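# Probe one LC port and report its end-face condition

## Task

Using the probe, inspect the LC port in the 6th of 6 columns counting from the left, the 6th of 10 blocks counting from the top, and the 4th of 4 holes counting from the top. Report whether its end face is clean, dirty or damaged, and finish with the probe withdrawn from the port. The probe only records an image when it is fully inserted and kept motionless. Bumping or forcing anything else may fail the task, and so does the robot falling over or being left tilted. The finished_scene answer must contain only the name or names, comma-separated (for example answer="comet, unicorn").

## Robot and tools

ROBOT. A LinearBot: an omnidirectional base carrying a column roughly 1.7 m high. A carriage on the column moves vertically (lift_m, 0 to 1 m) and holds two identical six-joint arms, left and right, each ending in a two-finger gripper. Arm bases sit near 0.57 m + lift_m above the floor, and parts of the carriage extend about 0.15 m beneath them. A hand reaches about 0.78 m from its shoulder but only about 0.38 m below its arm base. The hand is about 0.16 m long and 0.1 m wide (0.14 m when open). The parked joint set for joints 1 to 6 is 0, 0.05, 0.05, 1.45, 0, 0. In that pose the robot is about 0.85 m wide and 0.65 m long.

CAMERAS. carriage_camera is fixed, facing forward and tilted about 20 degrees down. left_wrist_camera and right_wrist_camera look out past the fingertips. Calibration data (K, distortion, T_world_to_cam) is given in the base frame and is only approximate, especially for the wrist cameras.

FRAMES. All positions are in metres. In the base frame the origin is on the floor under the base centre, x points forward, y left and z up. left_hand and right_hand report the point between the finger pads in this frame. quat_wxyz gives hand orientation; the hand's z axis runs along the fingers and its y axis is the opening direction. base_odometry is relative to the base's pose at scene start. It counts wheel rotation only, so slip appears as motion. Heading is in radians, positive to the left.

move. Executes one action and returns state plus images. base takes exactly one key, and each is a relative offset from the current base pose, not a target. translate_m is metres, forward positive, -2 to 2. strafe_m is metres, left positive, -2 to 2. rotate_rad is radians, counter-clockwise positive, -6.3 to 6.3. joints is a single dictionary covering both arms and the lift, keyed by name. Every value is an absolute target, not an offset: lift_m in m (0 to 1). left_/right_joint1_rad through joint6_rad are in radians. joint1 yaws the arm, 0 forward, positive left, -2.617 to 3.054. joint2 is the shoulder, 0 to 3.141: 0 is upper arm back and level, 1.57 upright, 3.14 forward. joint3 is the elbow, 0 to 3.141, with 0 folded and 3.14 straight. joint4 is wrist pitch, -1.57 to 1.57, positive raising the fingertips. joint5 is wrist yaw, -1.57 to 1.57; positive turns the fingertips right, opposite to joint1. joint6 is hand roll, -2.094 to 2.094. left_/right_gripper_m is the pad gap in metres, 0 to 0.093. speeds lowers top speed for this action only: translate_m and strafe_m 0.02 to 0.5 m/s, rotate_rad 0.05 to 1.57 rad/s, lift_m 0.08 to 0.25 m/s. min_time_s (0.1 to 8 s) sets the shortest duration of the arm and gripper motions. cameras lists which images to return: omitted or ["all"] gives all three, and [] gives none. Motions begin together. No action exceeds 15 s, and base drives time out after 14 s. Values out of range are refused. Unknown keys make the call invalid.

wait(seconds 0 to 10, cameras) lets the scene run without new commands and returns the same state. zoom_image(camera, region=[x0,y0,x1,y1] in pixels, origin top-left, at most 504x504) magnifies part of that camera's latest image. read_manual(section="licences") only returns licence text. finished_scene(scene = the number of the scene now running, answer) ends the scene permanently. Use "unknown" if no answer was found.

RESULTS. The "move" line reads "done", or the worst status from the motions. base_status and joint_status give each motion's outcome. off_target means it stopped short and may still be pushing. contact_stop and time_out mean it gave up and is holding where it stopped. not_followed means a self-collision check blocked the arm. To clear it, resend one arm's current readings with joint1 turned away, then handle the other arm in a later call. on_its_own lists uncommanded activity. motor_effort is in percent, with the bracketed number showing the peak. Joint torques wrap at ±28 N m on joints 1 to 3. A Motor temperatures line is included too. If a call is refused or a stop interrupts it, the remaining move, wait and finished_scene calls in that reply are skipped.

CAUTIONS. The simulation keeps running while you think, and the last command stays in force. Arms have no contact stop: a blocked arm keeps pushing and snaps to its target once freed. Hand readings may be off, usually too high, at long reach. Insert the probe gently and in line with the hole. Hold it still until the image arrives, then back it straight out. Don't brush neighbouring ports. Keep the two arms well apart, because a hard press between them ends the scene. Arms held out heat up. Above 75 °C a MOTOR HOT line appears, and at 100 °C the arm goes limp for 30 to 60 s. Park the arm to cool it. The robot can tip when the carriage is high, the arms are extended, or it pushes, pulls or stops abruptly. Never reverse under a table edge. If a drive is stopped by contact, back off about 0.2 m the way you came. Make sure everything is stable before calling finished_scene.

Each tool is called after ">>>" as name(argument=value, ...) on one line, values as JSON.

## Session

>>> move()

Scene clock: 0.00 s.
Joint torques (N m): no reading
Motor temperatures (°C): left_arm=[18 19 17 18 19 17 19] | right_arm=[22 22 20 20 18 19 21]
base_odometry: x=+0.000 y=+0.000 heading=+0.000
base_status: not commanded
joint_positions: lift_m=+0.254 left_joint1_rad=-0.576 left_joint2_rad=+1.220 left_joint3_rad=+0.845 left_joint4_rad=+0.550 left_joint5_rad=+0.198 left_joint6_rad=-0.034 left_gripper_m=+0.09396 right_joint1_rad=+0.465 right_joint2_rad=+1.247 right_joint3_rad=+0.927 right_joint4_rad=+0.225 right_joint5_rad=+0.457 right_joint6_rad=+0.014 right_gripper_m=+0.04578
joint_status: not commanded
motor_effort: lift_m=+36 drive_wheels=-1
left_hand: x=+0.5574 y=+0.0635 z=+1.1951 quat_wxyz=(+0.708, +0.244, +0.596, -0.289) (m; base frame)
right_hand: x=+0.6298 y=-0.2011 z=+1.1474 quat_wxyz=(+0.676, -0.013, +0.736, -0.007) (m; base frame)
pictures: carriage_camera, left_wrist_camera, right_wrist_camera

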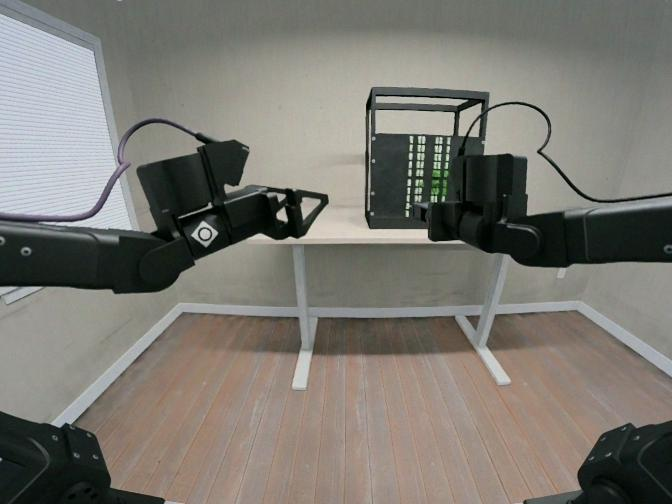

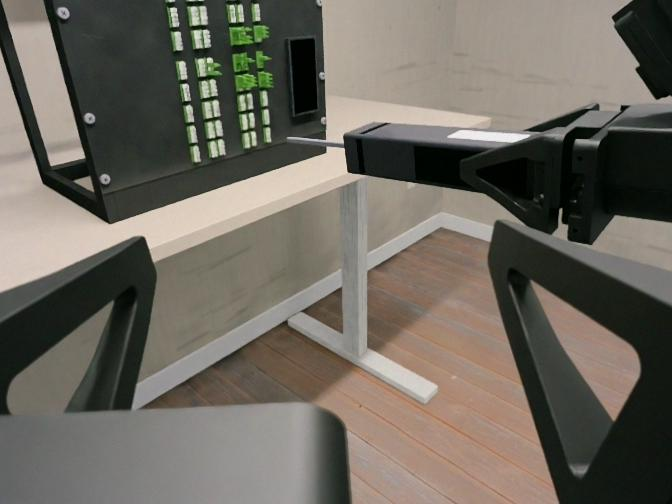

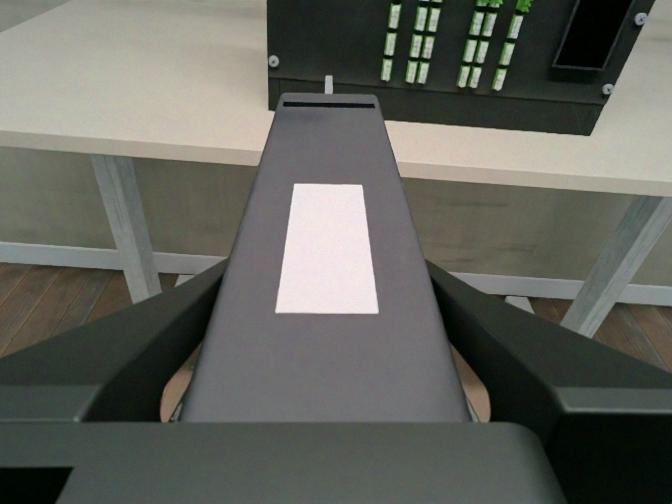

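>>> zoom_image(camera="carriage_camera", region=[350, 70, 510, 250])

>>> zoom_image(camera="left_wrist_camera", region=[0, 0, 504, 240])

>>> zoom_image(camera="right_wrist_camera", region=[220, 0, 672, 340])

Scaled by 2.800.

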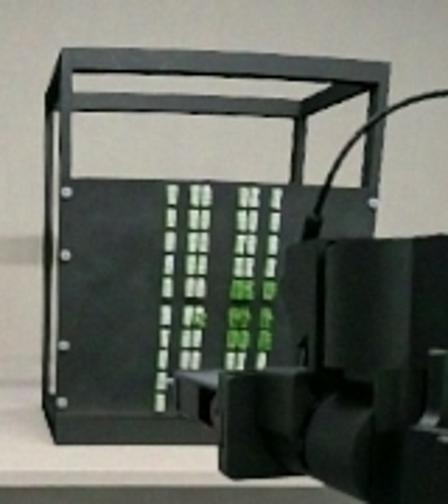

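Scaled by 1.000.

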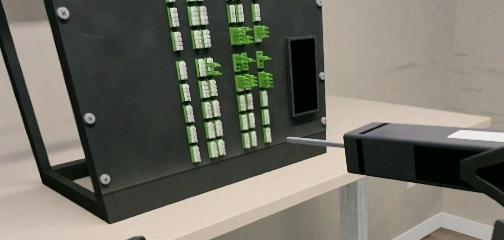

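Scaled by 1.115.

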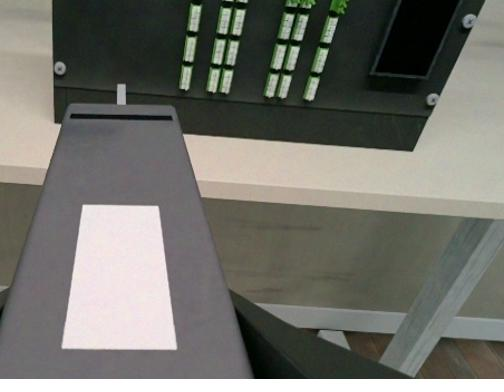

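>>> move(base={"rotate_rad": -0.1}, speeds={"rotate_rad": 0.2})

Scene clock: 61.27 s.
Joint torques (N m): left_arm=[0.24 -4.19 6.5 2.19 -0.06 -0.07] | right_arm=[-0.42 -4.83 6.2 2.79 0.08 0.08]
Motor temperatures (°C): left_arm=[18 21 25 25 19 17 19] | right_arm=[21 24 23 33 18 19 22]
move: done
base_odometry: x=+0.000 y=+0.000 heading=-0.100
base_status: done
joint_positions: lift_m=+0.254 left_joint1_rad=-0.577 left_joint2_rad=+1.220 left_joint3_rad=+0.845 left_joint4_rad=+0.550 left_joint5_rad=+0.198 left_joint6_rad=-0.034 left_gripper_m=+0.09396 right_joint1_rad=+0.466 right_joint2_rad=+1.250 right_joint3_rad=+0.927 right_joint4_rad=+0.222 right_joint5_rad=+0.454 right_joint6_rad=+0.014 right_gripper_m=+0.04578
joint_status: not commanded
motor_effort: lift_m=+35(38) drive_wheels=-4(11)
left_hand: x=+0.5572 y=+0.0632 z=+1.1951 quat_wxyz=(+0.708, +0.244, +0.596, -0.290) (m; base frame)
right_hand: x=+0.6303 y=-0.2002 z=+1.1455 quat_wxyz=(+0.674, -0.015, +0.738, -0.007) (m; base frame)
pictures: carriage_camera, left_wrist_camera, right_wrist_camera
camera_calibration:
left_wrist_camera: T_world_to_cam=[[-0.735592, -0.677323, -0.0117138, 0.460422], [-0.294409, 0.335215, -0.89496, 1.21775], [0.610104, -0.654878, -0.445992, 0.356286], [0, 0, 0, 1]] pos_world=[0.479829, 0.136969, 1.25414]
right_wrist_camera: T_world_to_cam=[[0.0129406, -0.998734, 0.0486137, -0.267554], [-0.624788, -0.0460347, -0.779436, 1.29078], [0.780687, -0.0202869, -0.624593, 0.342543], [0, 0, 0, 1]] pos_world=[0.542508, -0.200845, 1.23304]

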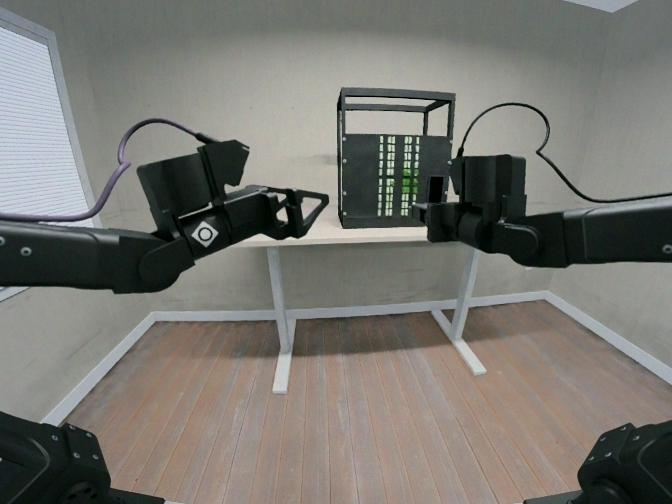

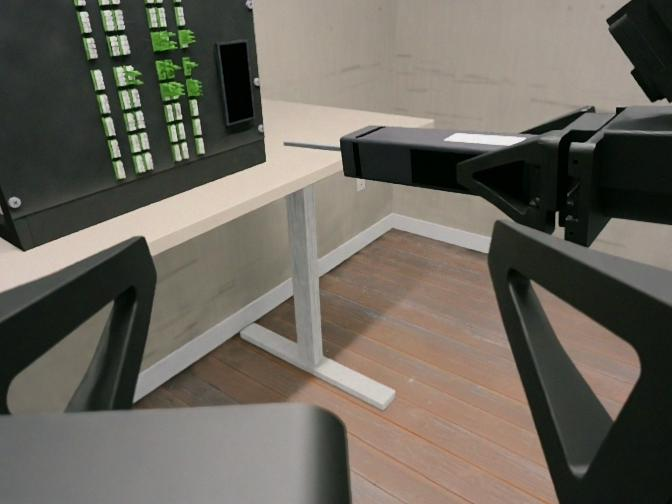

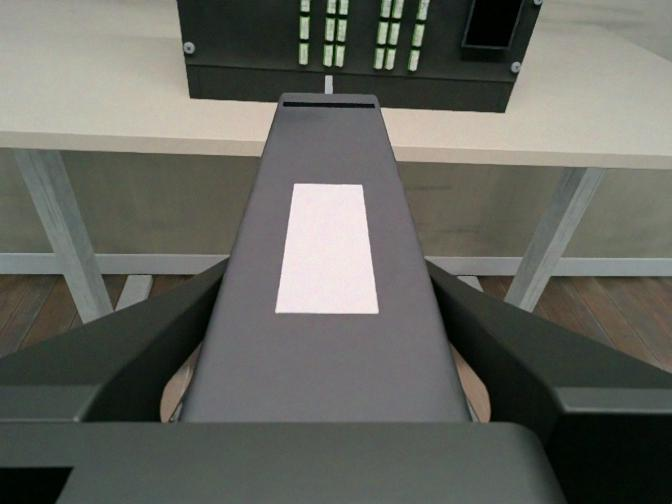

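>>> zoom_image(camera="left_wrist_camera", region=[60, 0, 300, 200])

>>> zoom_image(camera="carriage_camera", region=[330, 80, 470, 235])

Scaled by 2.100.

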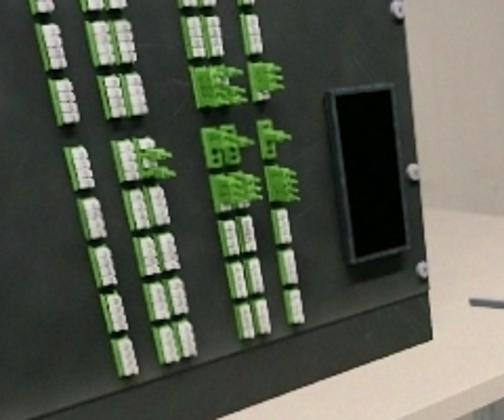

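Scaled by 3.252.

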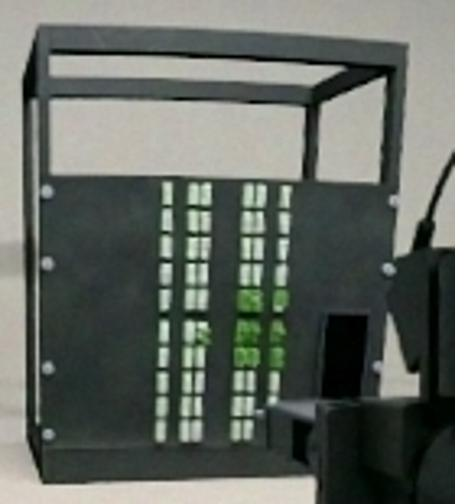

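>>> move(base={"translate_m": 0.15}, joints={"left_joint1_rad": -0.5, "left_joint2_rad": 1.6, "left_joint3_rad": 1.2, "left_joint4_rad": 0.85, "left_joint5_rad": 0.14, "left_joint6_rad": 0.0, "right_joint4_rad": 0.32}, speeds={"translate_m": 0.15}, min_time_s=2.5)

>>> move(base={"strafe_m": -0.1}, speeds={"strafe_m": 0.1})

Scene clock: 102.00 s.
Joint torques (N m): left_arm=[0.61 -5.94 7.76 2.07 -0.26 0.05] | right_arm=[-0.42 -4.9 6.43 3.13 0.08 0.08]
Motor temperatures (°C): left_arm=[18 21 27 28 19 17 19] | right_arm=[21 25 24 36 18 19 23]
move: off_target
base_odometry: x=+0.149 y=-0.015 heading=-0.101
base_status: done
joint_positions: lift_m=+0.254 left_joint1_rad=-0.505 left_joint2_rad=+1.586 left_joint3_rad=+1.180 left_joint4_rad=+0.838 left_joint5_rad=+0.153 left_joint6_rad=-0.011 left_gripper_m=+0.09396 right_joint1_rad=+0.466 right_joint2_rad=+1.251 right_joint3_rad=+0.924 right_joint4_rad=+0.226 right_joint5_rad=+0.454 right_joint6_rad=+0.014 right_gripper_m=+0.04578
joint_status: right_joint4_rad off_target (ended at +0.226, target +0.320); the others done
motor_effort: lift_m=+36(37) drive_wheels=-10(14)
left_hand: x=+0.6450 y=+0.0575 z=+1.2632 quat_wxyz=(+0.801, +0.194, +0.506, -0.254) (m; base frame)
right_hand: x=+0.6304 y=-0.2001 z=+1.1446 quat_wxyz=(+0.674, -0.015, +0.738, -0.007) (m; base frame)
pictures: carriage_camera, left_wrist_camera, right_wrist_camera
camera_calibration:
left_wrist_camera: T_world_to_cam=[[-0.637436, -0.7667, -0.0764552, 0.545515], [-0.112351, 0.190656, -0.975206, 1.29874], [0.762268, -0.613042, -0.207671, -0.0723383], [0, 0, 0, 1]] pos_world=[0.548787, 0.126287, 1.29322]
right_wrist_camera: T_world_to_cam=[[0.0132996, -0.99873, 0.0485859, -0.26757], [-0.624776, -0.0462374, -0.779434, 1.2901], [0.780691, -0.0199891, -0.624598, 0.341968], [0, 0, 0, 1]] pos_world=[0.542609, -0.200744, 1.23214]

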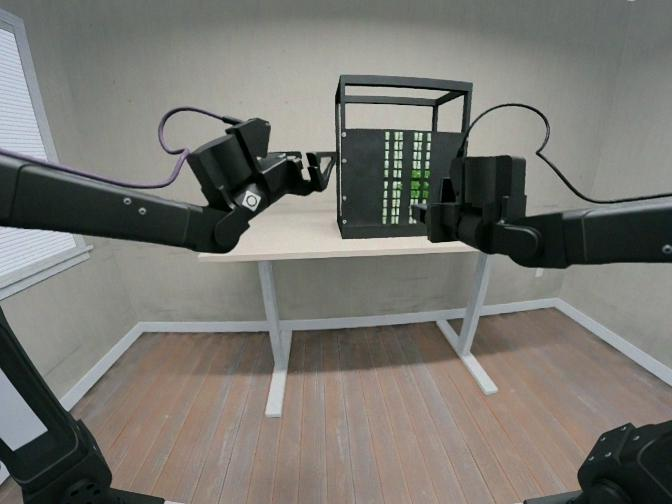

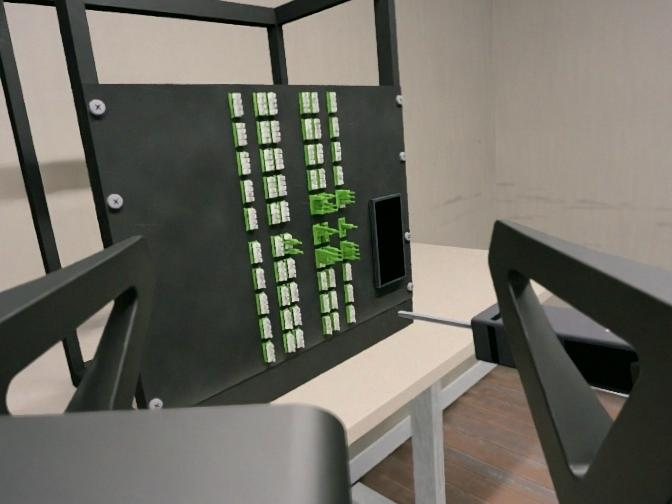

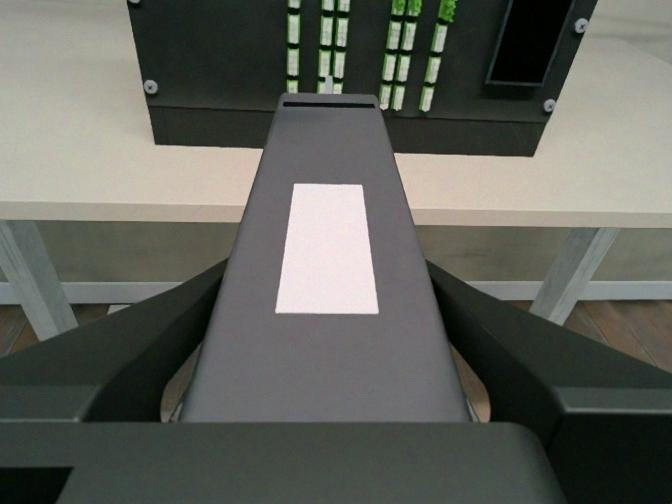

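Scene clock: 103.77 s.
Joint torques (N m): left_arm=[0.36 -5.65 7.72 2.04 -0.17 0.04] | right_arm=[-0.43 -4.82 6.48 3.13 0.06 0.08]
Motor temperatures (°C): left_arm=[18 21 27 28 19 17 19] | right_arm=[21 25 24 36 18 19 23]
move: done
base_odometry: x=+0.139 y=-0.115 heading=-0.101
base_status: done
joint_positions: lift_m=+0.254 left_joint1_rad=-0.501 left_joint2_rad=+1.586 left_joint3_rad=+1.181 left_joint4_rad=+0.841 left_joint5_rad=+0.151 left_joint6_rad=-0.010 left_gripper_m=+0.09396 right_joint1_rad=+0.466 right_joint2_rad=+1.251 right_joint3_rad=+0.924 right_joint4_rad=+0.229 right_joint5_rad=+0.455 right_joint6_rad=+0.014 right_gripper_m=+0.04578
joint_status: not commanded
motor_effort: lift_m=+35(38) drive_wheels=-3(12)
left_hand: x=+0.6460 y=+0.0593 z=+1.2641 quat_wxyz=(+0.803, +0.192, +0.505, -0.252) (m; base frame)
right_hand: x=+0.6304 y=-0.2003 z=+1.1453 quat_wxyz=(+0.675, -0.014, +0.737, -0.007) (m; base frame)
pictures: carriage_camera, left_wrist_camera, right_wrist_camera
camera_calibration:
left_wrist_camera: T_world_to_cam=[[-0.632732, -0.770549, -0.0768408, 0.545299], [-0.110534, 0.188085, -0.975913, 1.29926], [0.766441, -0.608998, -0.20418, -0.0790115], [0, 0, 0, 1]] pos_world=[0.549198, 0.127691, 1.29373]
right_wrist_camera: T_world_to_cam=[[0.0121031, -0.998795, 0.0475523, -0.265784], [-0.623011, -0.0447295, -0.780933, 1.29153], [0.78212, -0.0201739, -0.622802, 0.339276], [0, 0, 0, 1]] pos_world=[0.5425, -0.200849, 1.23254]

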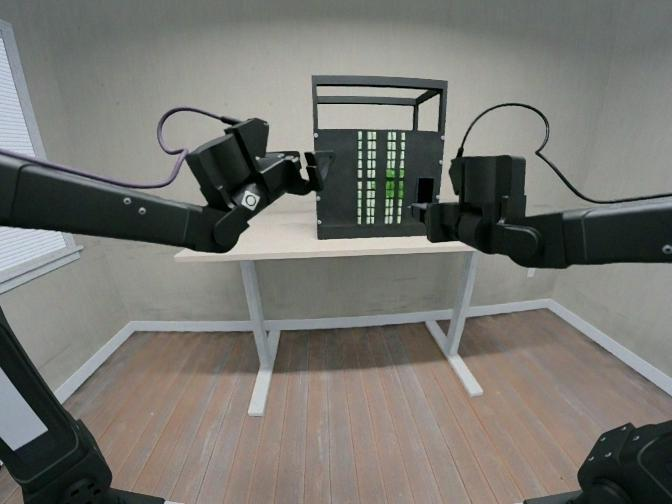

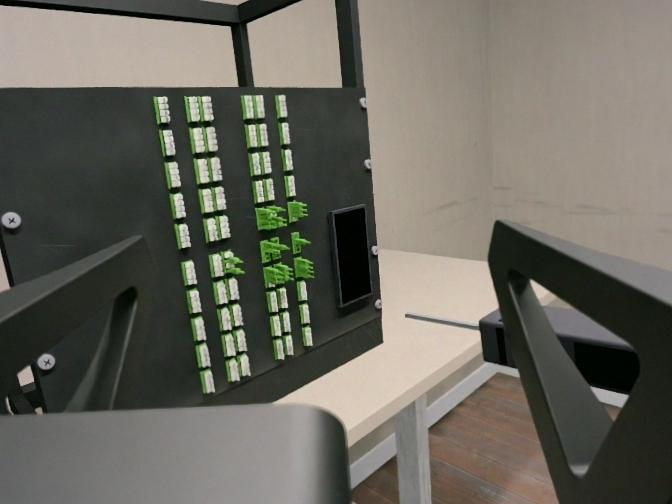

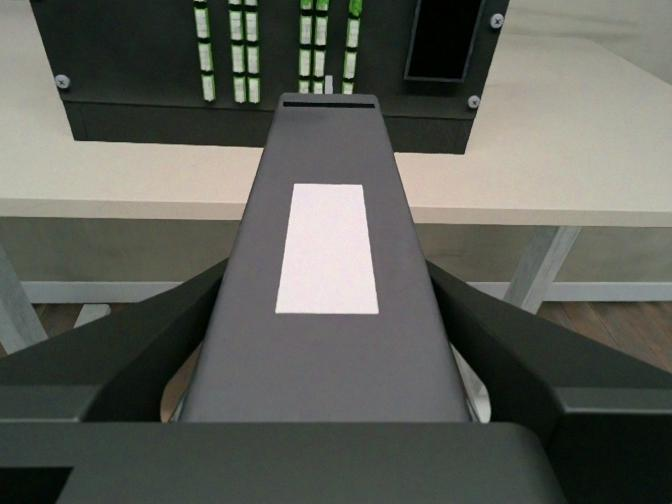

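>>> zoom_image(camera="left_wrist_camera", region=[140, 80, 400, 400])

>>> zoom_image(camera="left_wrist_camera", region=[240, 170, 340, 360])

Scaled by 1.575.

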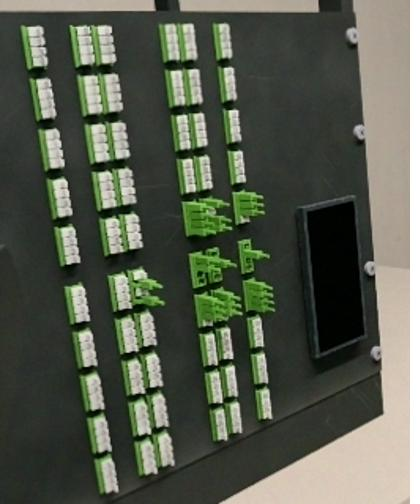

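Scaled by 2.653.

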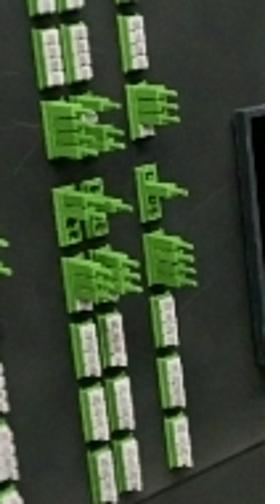

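>>> move(joints={"right_joint4_rad": 0.36}, min_time_s=1.5, cameras=[])

Scene clock: 118.73 s.
Joint torques (N m): left_arm=[0.32 -5.96 7.68 2.03 -0.17 0.04] | right_arm=[-0.38 -4.9 6.41 3.11 0.05 0.08]
Motor temperatures (°C): left_arm=[18 23 27 28 19 17 19] | right_arm=[21 25 26 40 18 19 23]
move: off_target
base_odometry: x=+0.139 y=-0.115 heading=-0.101
base_status: not commanded
joint_positions: lift_m=+0.254 left_joint1_rad=-0.501 left_joint2_rad=+1.586 left_joint3_rad=+1.181 left_joint4_rad=+0.841 left_joint5_rad=+0.151 left_joint6_rad=-0.010 left_gripper_m=+0.09396 right_joint1_rad=+0.466 right_joint2_rad=+1.251 right_joint3_rad=+0.924 right_joint4_rad=+0.266 right_joint5_rad=+0.455 right_joint6_rad=+0.014 right_gripper_m=+0.04578
joint_status: right_joint4_rad off_target (ended at +0.266, target +0.360)
motor_effort: lift_m=+35(37) drive_wheels=-2(3)
left_hand: x=+0.6459 y=+0.0594 z=+1.2641 quat_wxyz=(+0.803, +0.192, +0.505, -0.252) (m; base frame)
right_hand: x=+0.6310 y=-0.2000 z=+1.1537 quat_wxyz=(+0.688, -0.008, +0.726, -0.001) (m; base frame)
pictures: none
No camera images: "cameras" was empty.

>>> move(base={"translate_m": 0.08}, joints={"lift_m": 0.275, "left_joint1_rad": -0.526, "left_joint2_rad": 2.3, "left_joint3_rad": 2.004, "left_joint4_rad": 0.695, "left_joint5_rad": 0.23, "left_joint6_rad": 0.0, "right_joint4_rad": 0.415}, speeds={"translate_m": 0.08, "lift_m": 0.08}, min_time_s=3)

Scene clock: 151.83 s.
Joint torques (N m): left_arm=[-0.18 -10.8 7.79 1.68 0.08 0.03] | right_arm=[-0.42 -4.96 6.83 3.11 0.04 0.08]
Motor temperatures (°C): left_arm=[18 25 29 29 20 17 19] | right_arm=[21 26 27 42 18 19 23]
move: off_target
base_odometry: x=+0.219 y=-0.123 heading=-0.101
base_status: done
joint_positions: lift_m=+0.275 left_joint1_rad=-0.521 left_joint2_rad=+2.278 left_joint3_rad=+1.984 left_joint4_rad=+0.721 left_joint5_rad=+0.216 left_joint6_rad=-0.010 left_gripper_m=+0.09396 right_joint1_rad=+0.466 right_joint2_rad=+1.251 right_joint3_rad=+0.919 right_joint4_rad=+0.321 right_joint5_rad=+0.454 right_joint6_rad=+0.014 right_gripper_m=+0.04578
joint_status: right_joint4_rad off_target (ended at +0.321, target +0.415); the others done
motor_effort: lift_m=+37(44) drive_wheels=-5(11)
left_hand: x=+0.7825 y=-0.0429 z=+1.2463 quat_wxyz=(+0.791, +0.224, +0.498, -0.275) (m; base frame)
right_hand: x=+0.6313 y=-0.1997 z=+1.1842 quat_wxyz=(+0.704, -0.001, +0.711, +0.007) (m; base frame)
pictures: carriage_camera, left_wrist_camera, right_wrist_camera
camera_calibration:
carriage_camera: T_world_to_cam=[[0.0152616, -0.999778, -0.0145536, 0.01928], [-0.351173, 0.00826853, -0.936274, 1.23554], [0.936186, 0.0193999, -0.350969, 0.308277], [0, 0, 0, 1]] pos_world=[0.144988, 0.0030791, 1.26528]
left_wrist_camera: T_world_to_cam=[[-0.690712, -0.715857, -0.102297, 0.63096], [-0.0882573, 0.22386, -0.970617, 1.29368], [0.717724, -0.661389, -0.217802, -0.196752], [0, 0, 0, 1]] pos_world=[0.691202, 0.0319447, 1.27736]
right_wrist_camera: T_world_to_cam=[[0.0102294, -0.999904, 0.00933102, -0.220927], [-0.56039, -0.0134609, -0.828119, 1.34512], [0.828165, 0.00324213, -0.560474, 0.264644], [0, 0, 0, 1]] pos_world=[0.536885, -0.203657, 1.26431]

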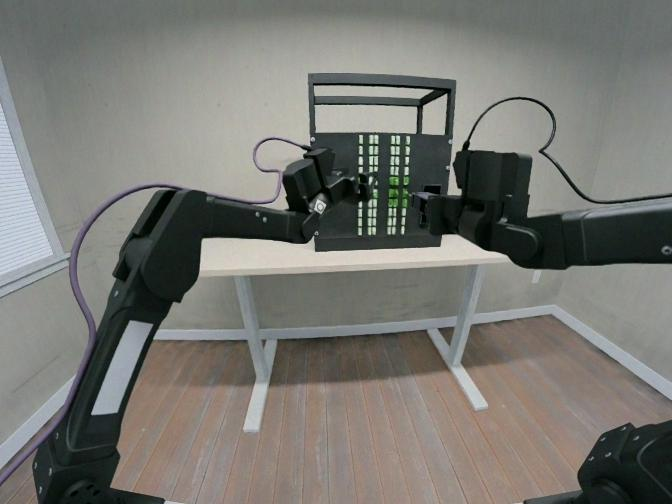

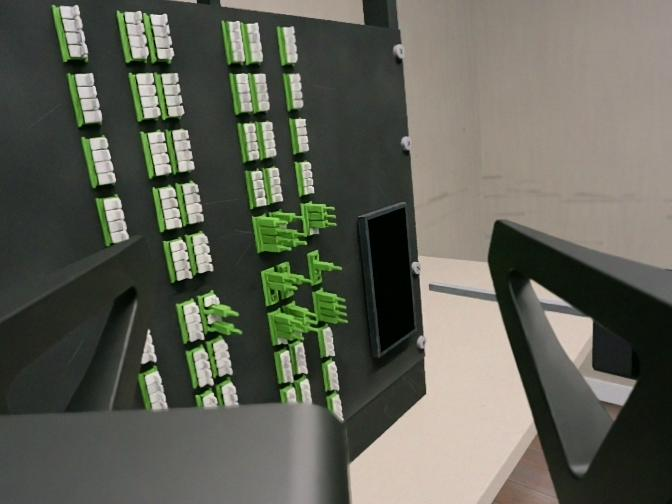

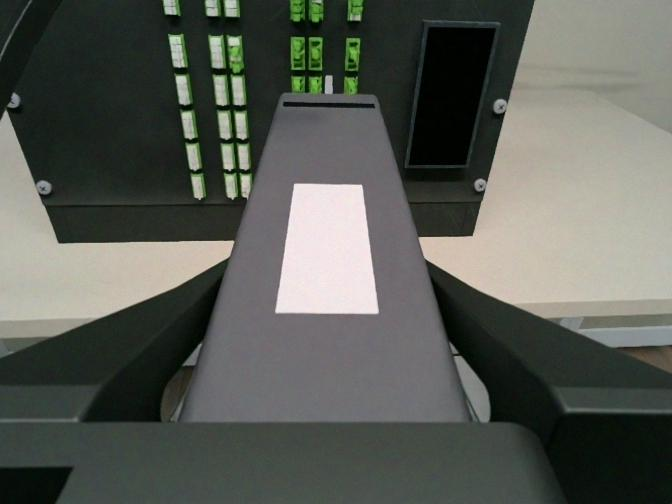

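>>> zoom_image(camera="left_wrist_camera", region=[240, 190, 400, 430])

>>> zoom_image(camera="right_wrist_camera", region=[270, 0, 390, 110])

Scaled by 2.100.

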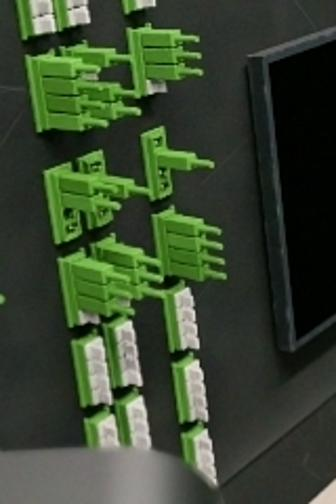

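Scaled by 4.200.

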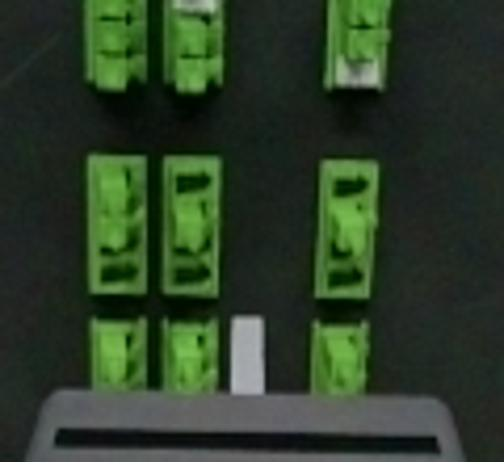

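>>> zoom_image(camera="left_wrist_camera", region=[400, 250, 640, 400])

>>> zoom_image(camera="left_wrist_camera", region=[290, 240, 350, 340])

Scaled by 2.100.

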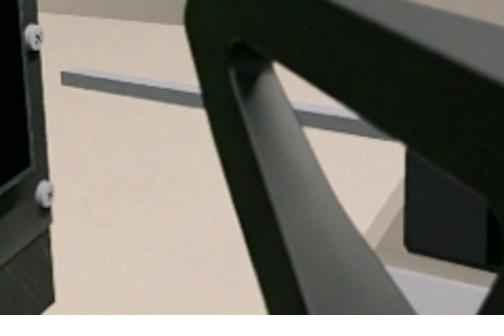

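Scaled by 5.040.

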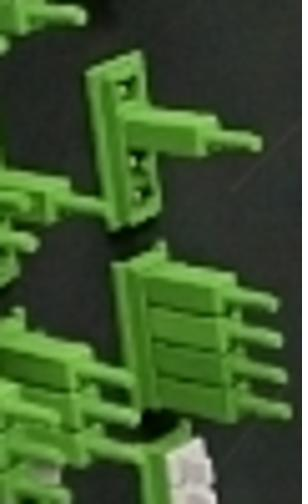

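>>> zoom_image(camera="right_wrist_camera", region=[0, 150, 240, 260])

>>> zoom_image(camera="right_wrist_camera", region=[380, 150, 620, 260])

>>> zoom_image(camera="right_wrist_camera", region=[390, 0, 540, 120])

Scaled by 2.100.

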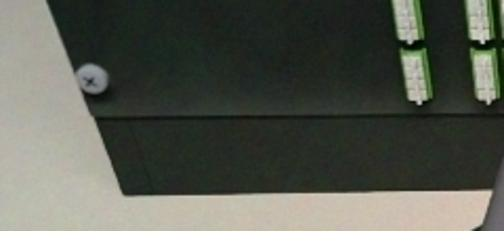

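Scaled by 2.100.

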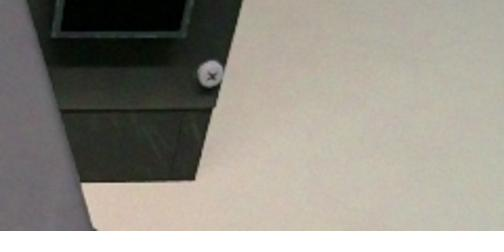

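Scaled by 3.360.

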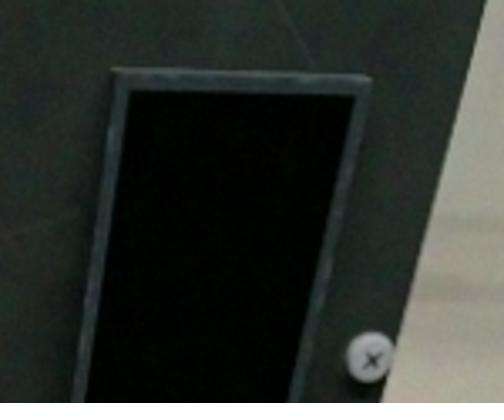

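>>> move(base={"translate_m": -0.06}, speeds={"translate_m": 0.1}, cameras=[])

>>> move(base={"rotate_rad": 0.1}, speeds={"rotate_rad": 0.15})

>>> zoom_image(camera="right_wrist_camera", region=[0, 0, 336, 252])

>>> zoom_image(camera="right_wrist_camera", region=[336, 0, 672, 252])

Scene clock: 212.17 s.
Joint torques (N m): left_arm=[0.08 -10.97 7.69 1.73 0.02 0.04] | right_arm=[-0.39 -4.9 6.76 3.05 0.04 0.08]
Motor temperatures (°C): left_arm=[18 33 34 29 19 17 19] | right_arm=[21 25 29 48 18 19 24]
move: done
base_odometry: x=+0.159 y=-0.117 heading=-0.101
base_status: done
joint_positions: lift_m=+0.275 left_joint1_rad=-0.525 left_joint2_rad=+2.281 left_joint3_rad=+1.986 left_joint4_rad=+0.716 left_joint5_rad=+0.218 left_joint6_rad=-0.010 left_gripper_m=+0.09396 right_joint1_rad=+0.466 right_joint2_rad=+1.251 right_joint3_rad=+0.919 right_joint4_rad=+0.329 right_joint5_rad=+0.455 right_joint6_rad=+0.014 right_gripper_m=+0.04578
joint_status: not commanded
motor_effort: lift_m=+33(38) drive_wheels=+6(14)
left_hand: x=+0.7817 y=-0.0457 z=+1.2447 quat_wxyz=(+0.789, +0.226, +0.499, -0.277) (m; base frame)
right_hand: x=+0.6314 y=-0.1999 z=+1.1860 quat_wxyz=(+0.706, +0.001, +0.708, +0.008) (m; base frame)
pictures: none
No camera images: "cameras" was empty.

Scene clock: 213.33 s.
Joint torques (N m): left_arm=[0.1 -11.11 7.64 1.75 0.01 0.03] | right_arm=[-0.5 -4.94 6.87 2.99 0.04 0.08]
Motor temperatures (°C): left_arm=[18 34 34 29 19 17 19] | right_arm=[21 25 29 48 18 19 24]
move: done
base_odometry: x=+0.159 y=-0.117 heading=-0.001
base_status: done
joint_positions: lift_m=+0.275 left_joint1_rad=-0.523 left_joint2_rad=+2.281 left_joint3_rad=+1.986 left_joint4_rad=+0.715 left_joint5_rad=+0.220 left_joint6_rad=-0.010 left_gripper_m=+0.09396 right_joint1_rad=+0.467 right_joint2_rad=+1.251 right_joint3_rad=+0.919 right_joint4_rad=+0.332 right_joint5_rad=+0.455 right_joint6_rad=+0.014 right_gripper_m=+0.04578
joint_status: not commanded
motor_effort: lift_m=+37(38) drive_wheels=-11(17)
left_hand: x=+0.7825 y=-0.0450 z=+1.2441 quat_wxyz=(+0.789, +0.226, +0.500, -0.277) (m; base frame)
right_hand: x=+0.6313 y=-0.1995 z=+1.1866 quat_wxyz=(+0.707, +0.001, +0.707, +0.009) (m; base frame)
pictures: carriage_camera, left_wrist_camera, right_wrist_camera
camera_calibration:
carriage_camera: T_world_to_cam=[[0.0152616, -0.999778, -0.0145536, 0.01928], [-0.351173, 0.00826853, -0.936274, 1.23554], [0.936186, 0.0193999, -0.350969, 0.308277], [0, 0, 0, 1]] pos_world=[0.144988, 0.0030791, 1.26528]
left_wrist_camera: T_world_to_cam=[[-0.694846, -0.711876, -0.102083, 0.63233], [-0.0918851, 0.228665, -0.969159, 1.29326], [0.713264, -0.664037, -0.224298, -0.187153], [0, 0, 0, 1]] pos_world=[0.691693, 0.0301404, 1.27595]
right_wrist_camera: T_world_to_cam=[[0.0102272, -0.999937, 0.00460194, -0.215166], [-0.552514, -0.00948677, -0.83345, 1.34924], [0.833441, 0.00598125, -0.552576, 0.253906], [0, 0, 0, 1]] pos_world=[0.536058, -0.203871, 1.26582]

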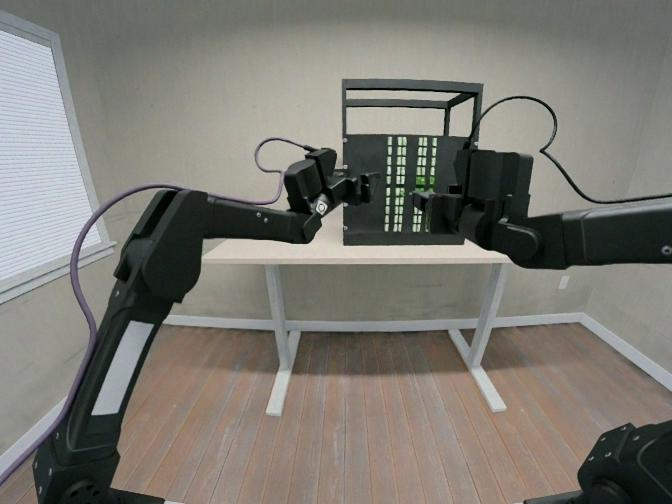

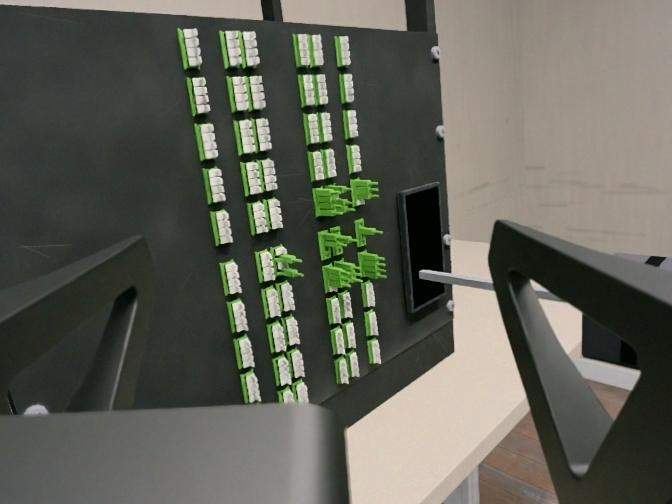

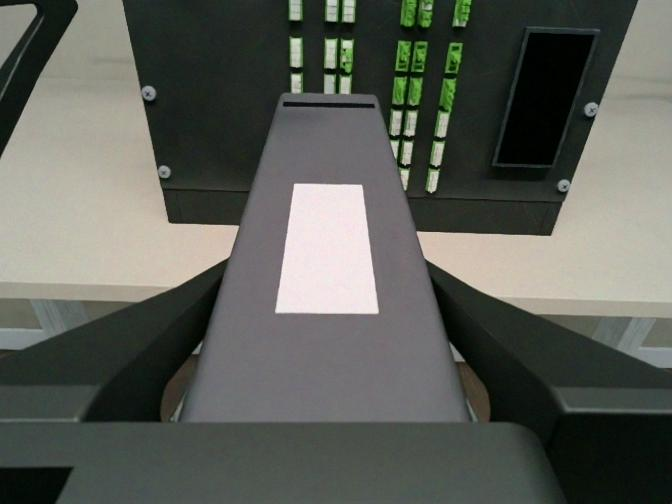

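Scaled by 1.500.

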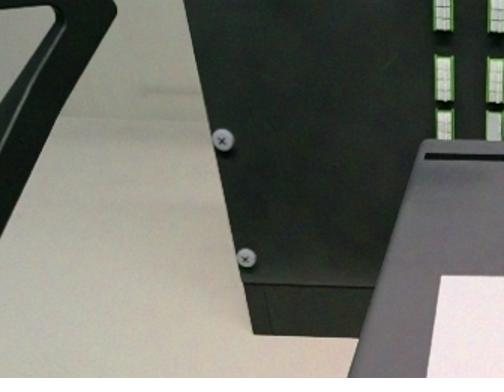

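Scaled by 1.500.

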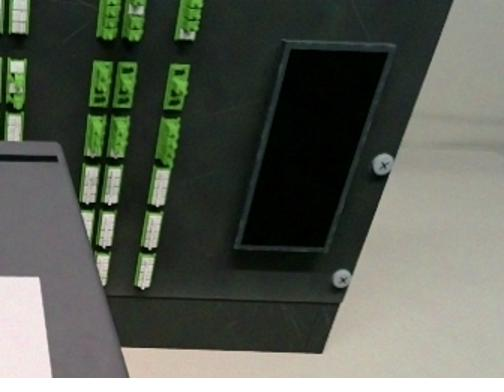

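>>> zoom_image(camera="left_wrist_camera", region=[320, 170, 480, 330])

>>> zoom_image(camera="right_wrist_camera", region=[270, 0, 480, 130])

Scaled by 3.150.

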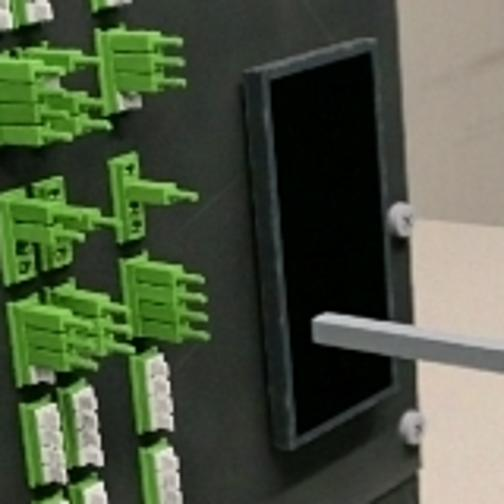

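Scaled by 2.400.

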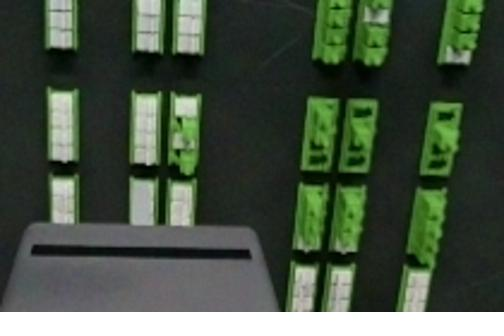

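>>> move(base={"strafe_m": -0.118}, joints={"lift_m": 0.255}, speeds={"strafe_m": 0.12, "lift_m": 0.08}, cameras=[])

>>> move(base={"translate_m": 0.11}, speeds={"translate_m": 0.08})

>>> zoom_image(camera="left_wrist_camera", region=[280, 180, 520, 360])

>>> zoom_image(camera="right_wrist_camera", region=[260, 0, 400, 120])

Scene clock: 234.87 s.
Joint torques (N m): left_arm=[0.2 -11.18 7.34 1.78 0.01 0.03] | right_arm=[-0.46 -5.07 6.87 2.97 0.03 0.07]
Motor temperatures (°C): left_arm=[18 40 33 29 19 17 19] | right_arm=[21 25 29 47 18 19 24]
move: done
base_odometry: x=+0.159 y=-0.235 heading=-0.001
base_status: done
joint_positions: lift_m=+0.255 left_joint1_rad=-0.525 left_joint2_rad=+2.284 left_joint3_rad=+1.992 left_joint4_rad=+0.713 left_joint5_rad=+0.220 left_joint6_rad=-0.009 left_gripper_m=+0.09396 right_joint1_rad=+0.467 right_joint2_rad=+1.252 right_joint3_rad=+0.918 right_joint4_rad=+0.337 right_joint5_rad=+0.455 right_joint6_rad=+0.014 right_gripper_m=+0.04578
joint_status: all done
motor_effort: lift_m=+35(39) drive_wheels=-4(16)
left_hand: x=+0.7822 y=-0.0466 z=+1.2241 quat_wxyz=(+0.788, +0.227, +0.500, -0.278) (m; base frame)
right_hand: x=+0.6315 y=-0.1994 z=+1.1668 quat_wxyz=(+0.708, +0.001, +0.706, +0.009) (m; base frame)
pictures: none
No camera images: "cameras" was empty.

Scene clock: 236.97 s.
Joint torques (N m): left_arm=[0.16 -11.32 7.36 1.86 0 0.03] | right_arm=[-0.54 -5.04 6.97 2.98 0.03 0.08]
Motor temperatures (°C): left_arm=[18 40 33 29 19 17 19] | right_arm=[21 25 29 47 18 19 24]
move: done
base_odometry: x=+0.269 y=-0.235 heading=-0.001
base_status: done
joint_positions: lift_m=+0.255 left_joint1_rad=-0.526 left_joint2_rad=+2.284 left_joint3_rad=+1.992 left_joint4_rad=+0.712 left_joint5_rad=+0.220 left_joint6_rad=-0.009 left_gripper_m=+0.09396 right_joint1_rad=+0.467 right_joint2_rad=+1.252 right_joint3_rad=+0.918 right_joint4_rad=+0.337 right_joint5_rad=+0.455 right_joint6_rad=+0.014 right_gripper_m=+0.04578
joint_status: not commanded
motor_effort: lift_m=+35(39) drive_wheels=-5(10)
left_hand: x=+0.7820 y=-0.0471 z=+1.2239 quat_wxyz=(+0.788, +0.227, +0.500, -0.278) (m; base frame)
right_hand: x=+0.6315 y=-0.1994 z=+1.1668 quat_wxyz=(+0.708, +0.001, +0.706, +0.009) (m; base frame)
pictures: carriage_camera, left_wrist_camera, right_wrist_camera
camera_calibration:
carriage_camera: T_world_to_cam=[[0.0152616, -0.999778, -0.0145536, 0.0189889], [-0.351173, 0.00826853, -0.936274, 1.21681], [0.936186, 0.0193999, -0.350969, 0.301257], [0, 0, 0, 1]] pos_world=[0.144988, 0.0030791, 1.24528]
left_wrist_camera: T_world_to_cam=[[-0.697218, -0.709526, -0.102277, 0.630677], [-0.0918027, 0.229873, -0.968881, 1.27383], [0.710957, -0.666132, -0.225408, -0.189639], [0, 0, 0, 1]] pos_world=[0.691486, 0.028339, 1.25595]
right_wrist_camera: T_world_to_cam=[[0.0101779, -0.999942, 0.00346088, -0.213629], [-0.550521, -0.00849271, -0.834778, 1.33327], [0.834759, 0.006591, -0.550576, 0.239732], [0, 0, 0, 1]] pos_world=[0.536051, -0.203874, 1.24572]

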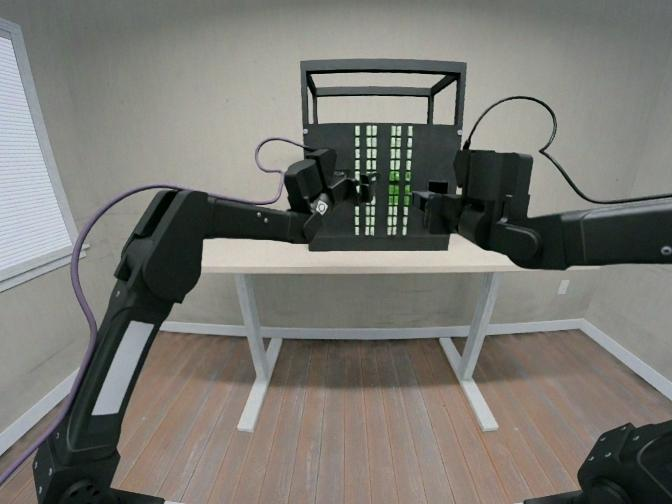

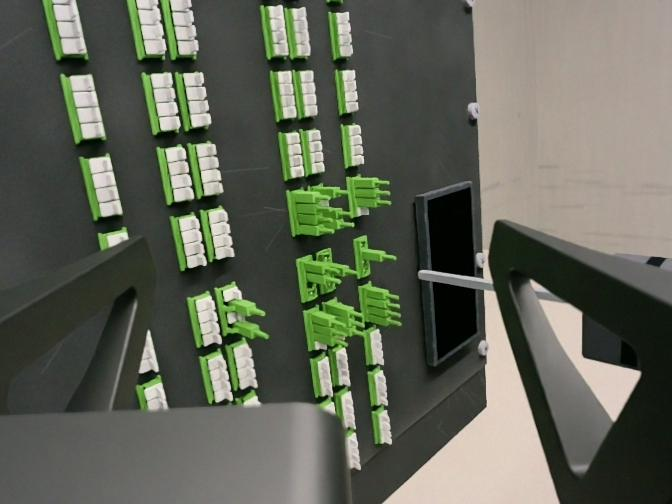

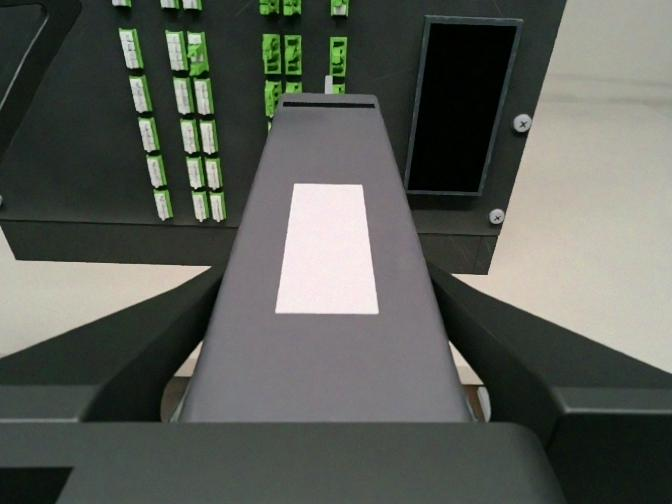

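Scaled by 2.100.

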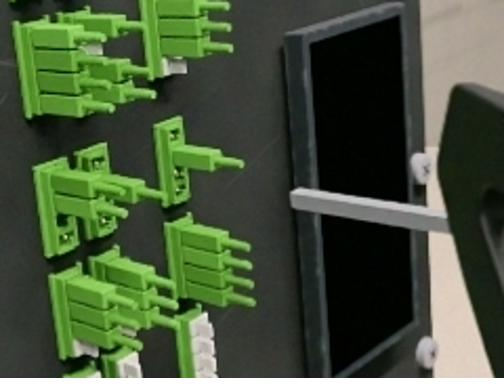

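Scaled by 3.600.

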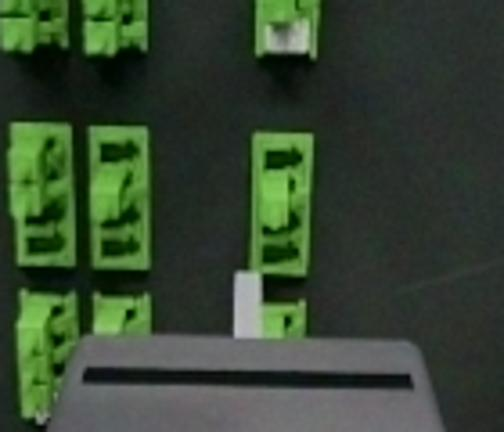

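>>> zoom_image(camera="left_wrist_camera", region=[340, 220, 440, 320])

Scaled by 5.040.

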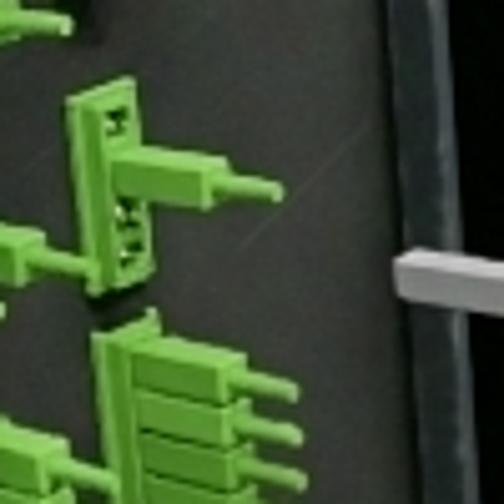

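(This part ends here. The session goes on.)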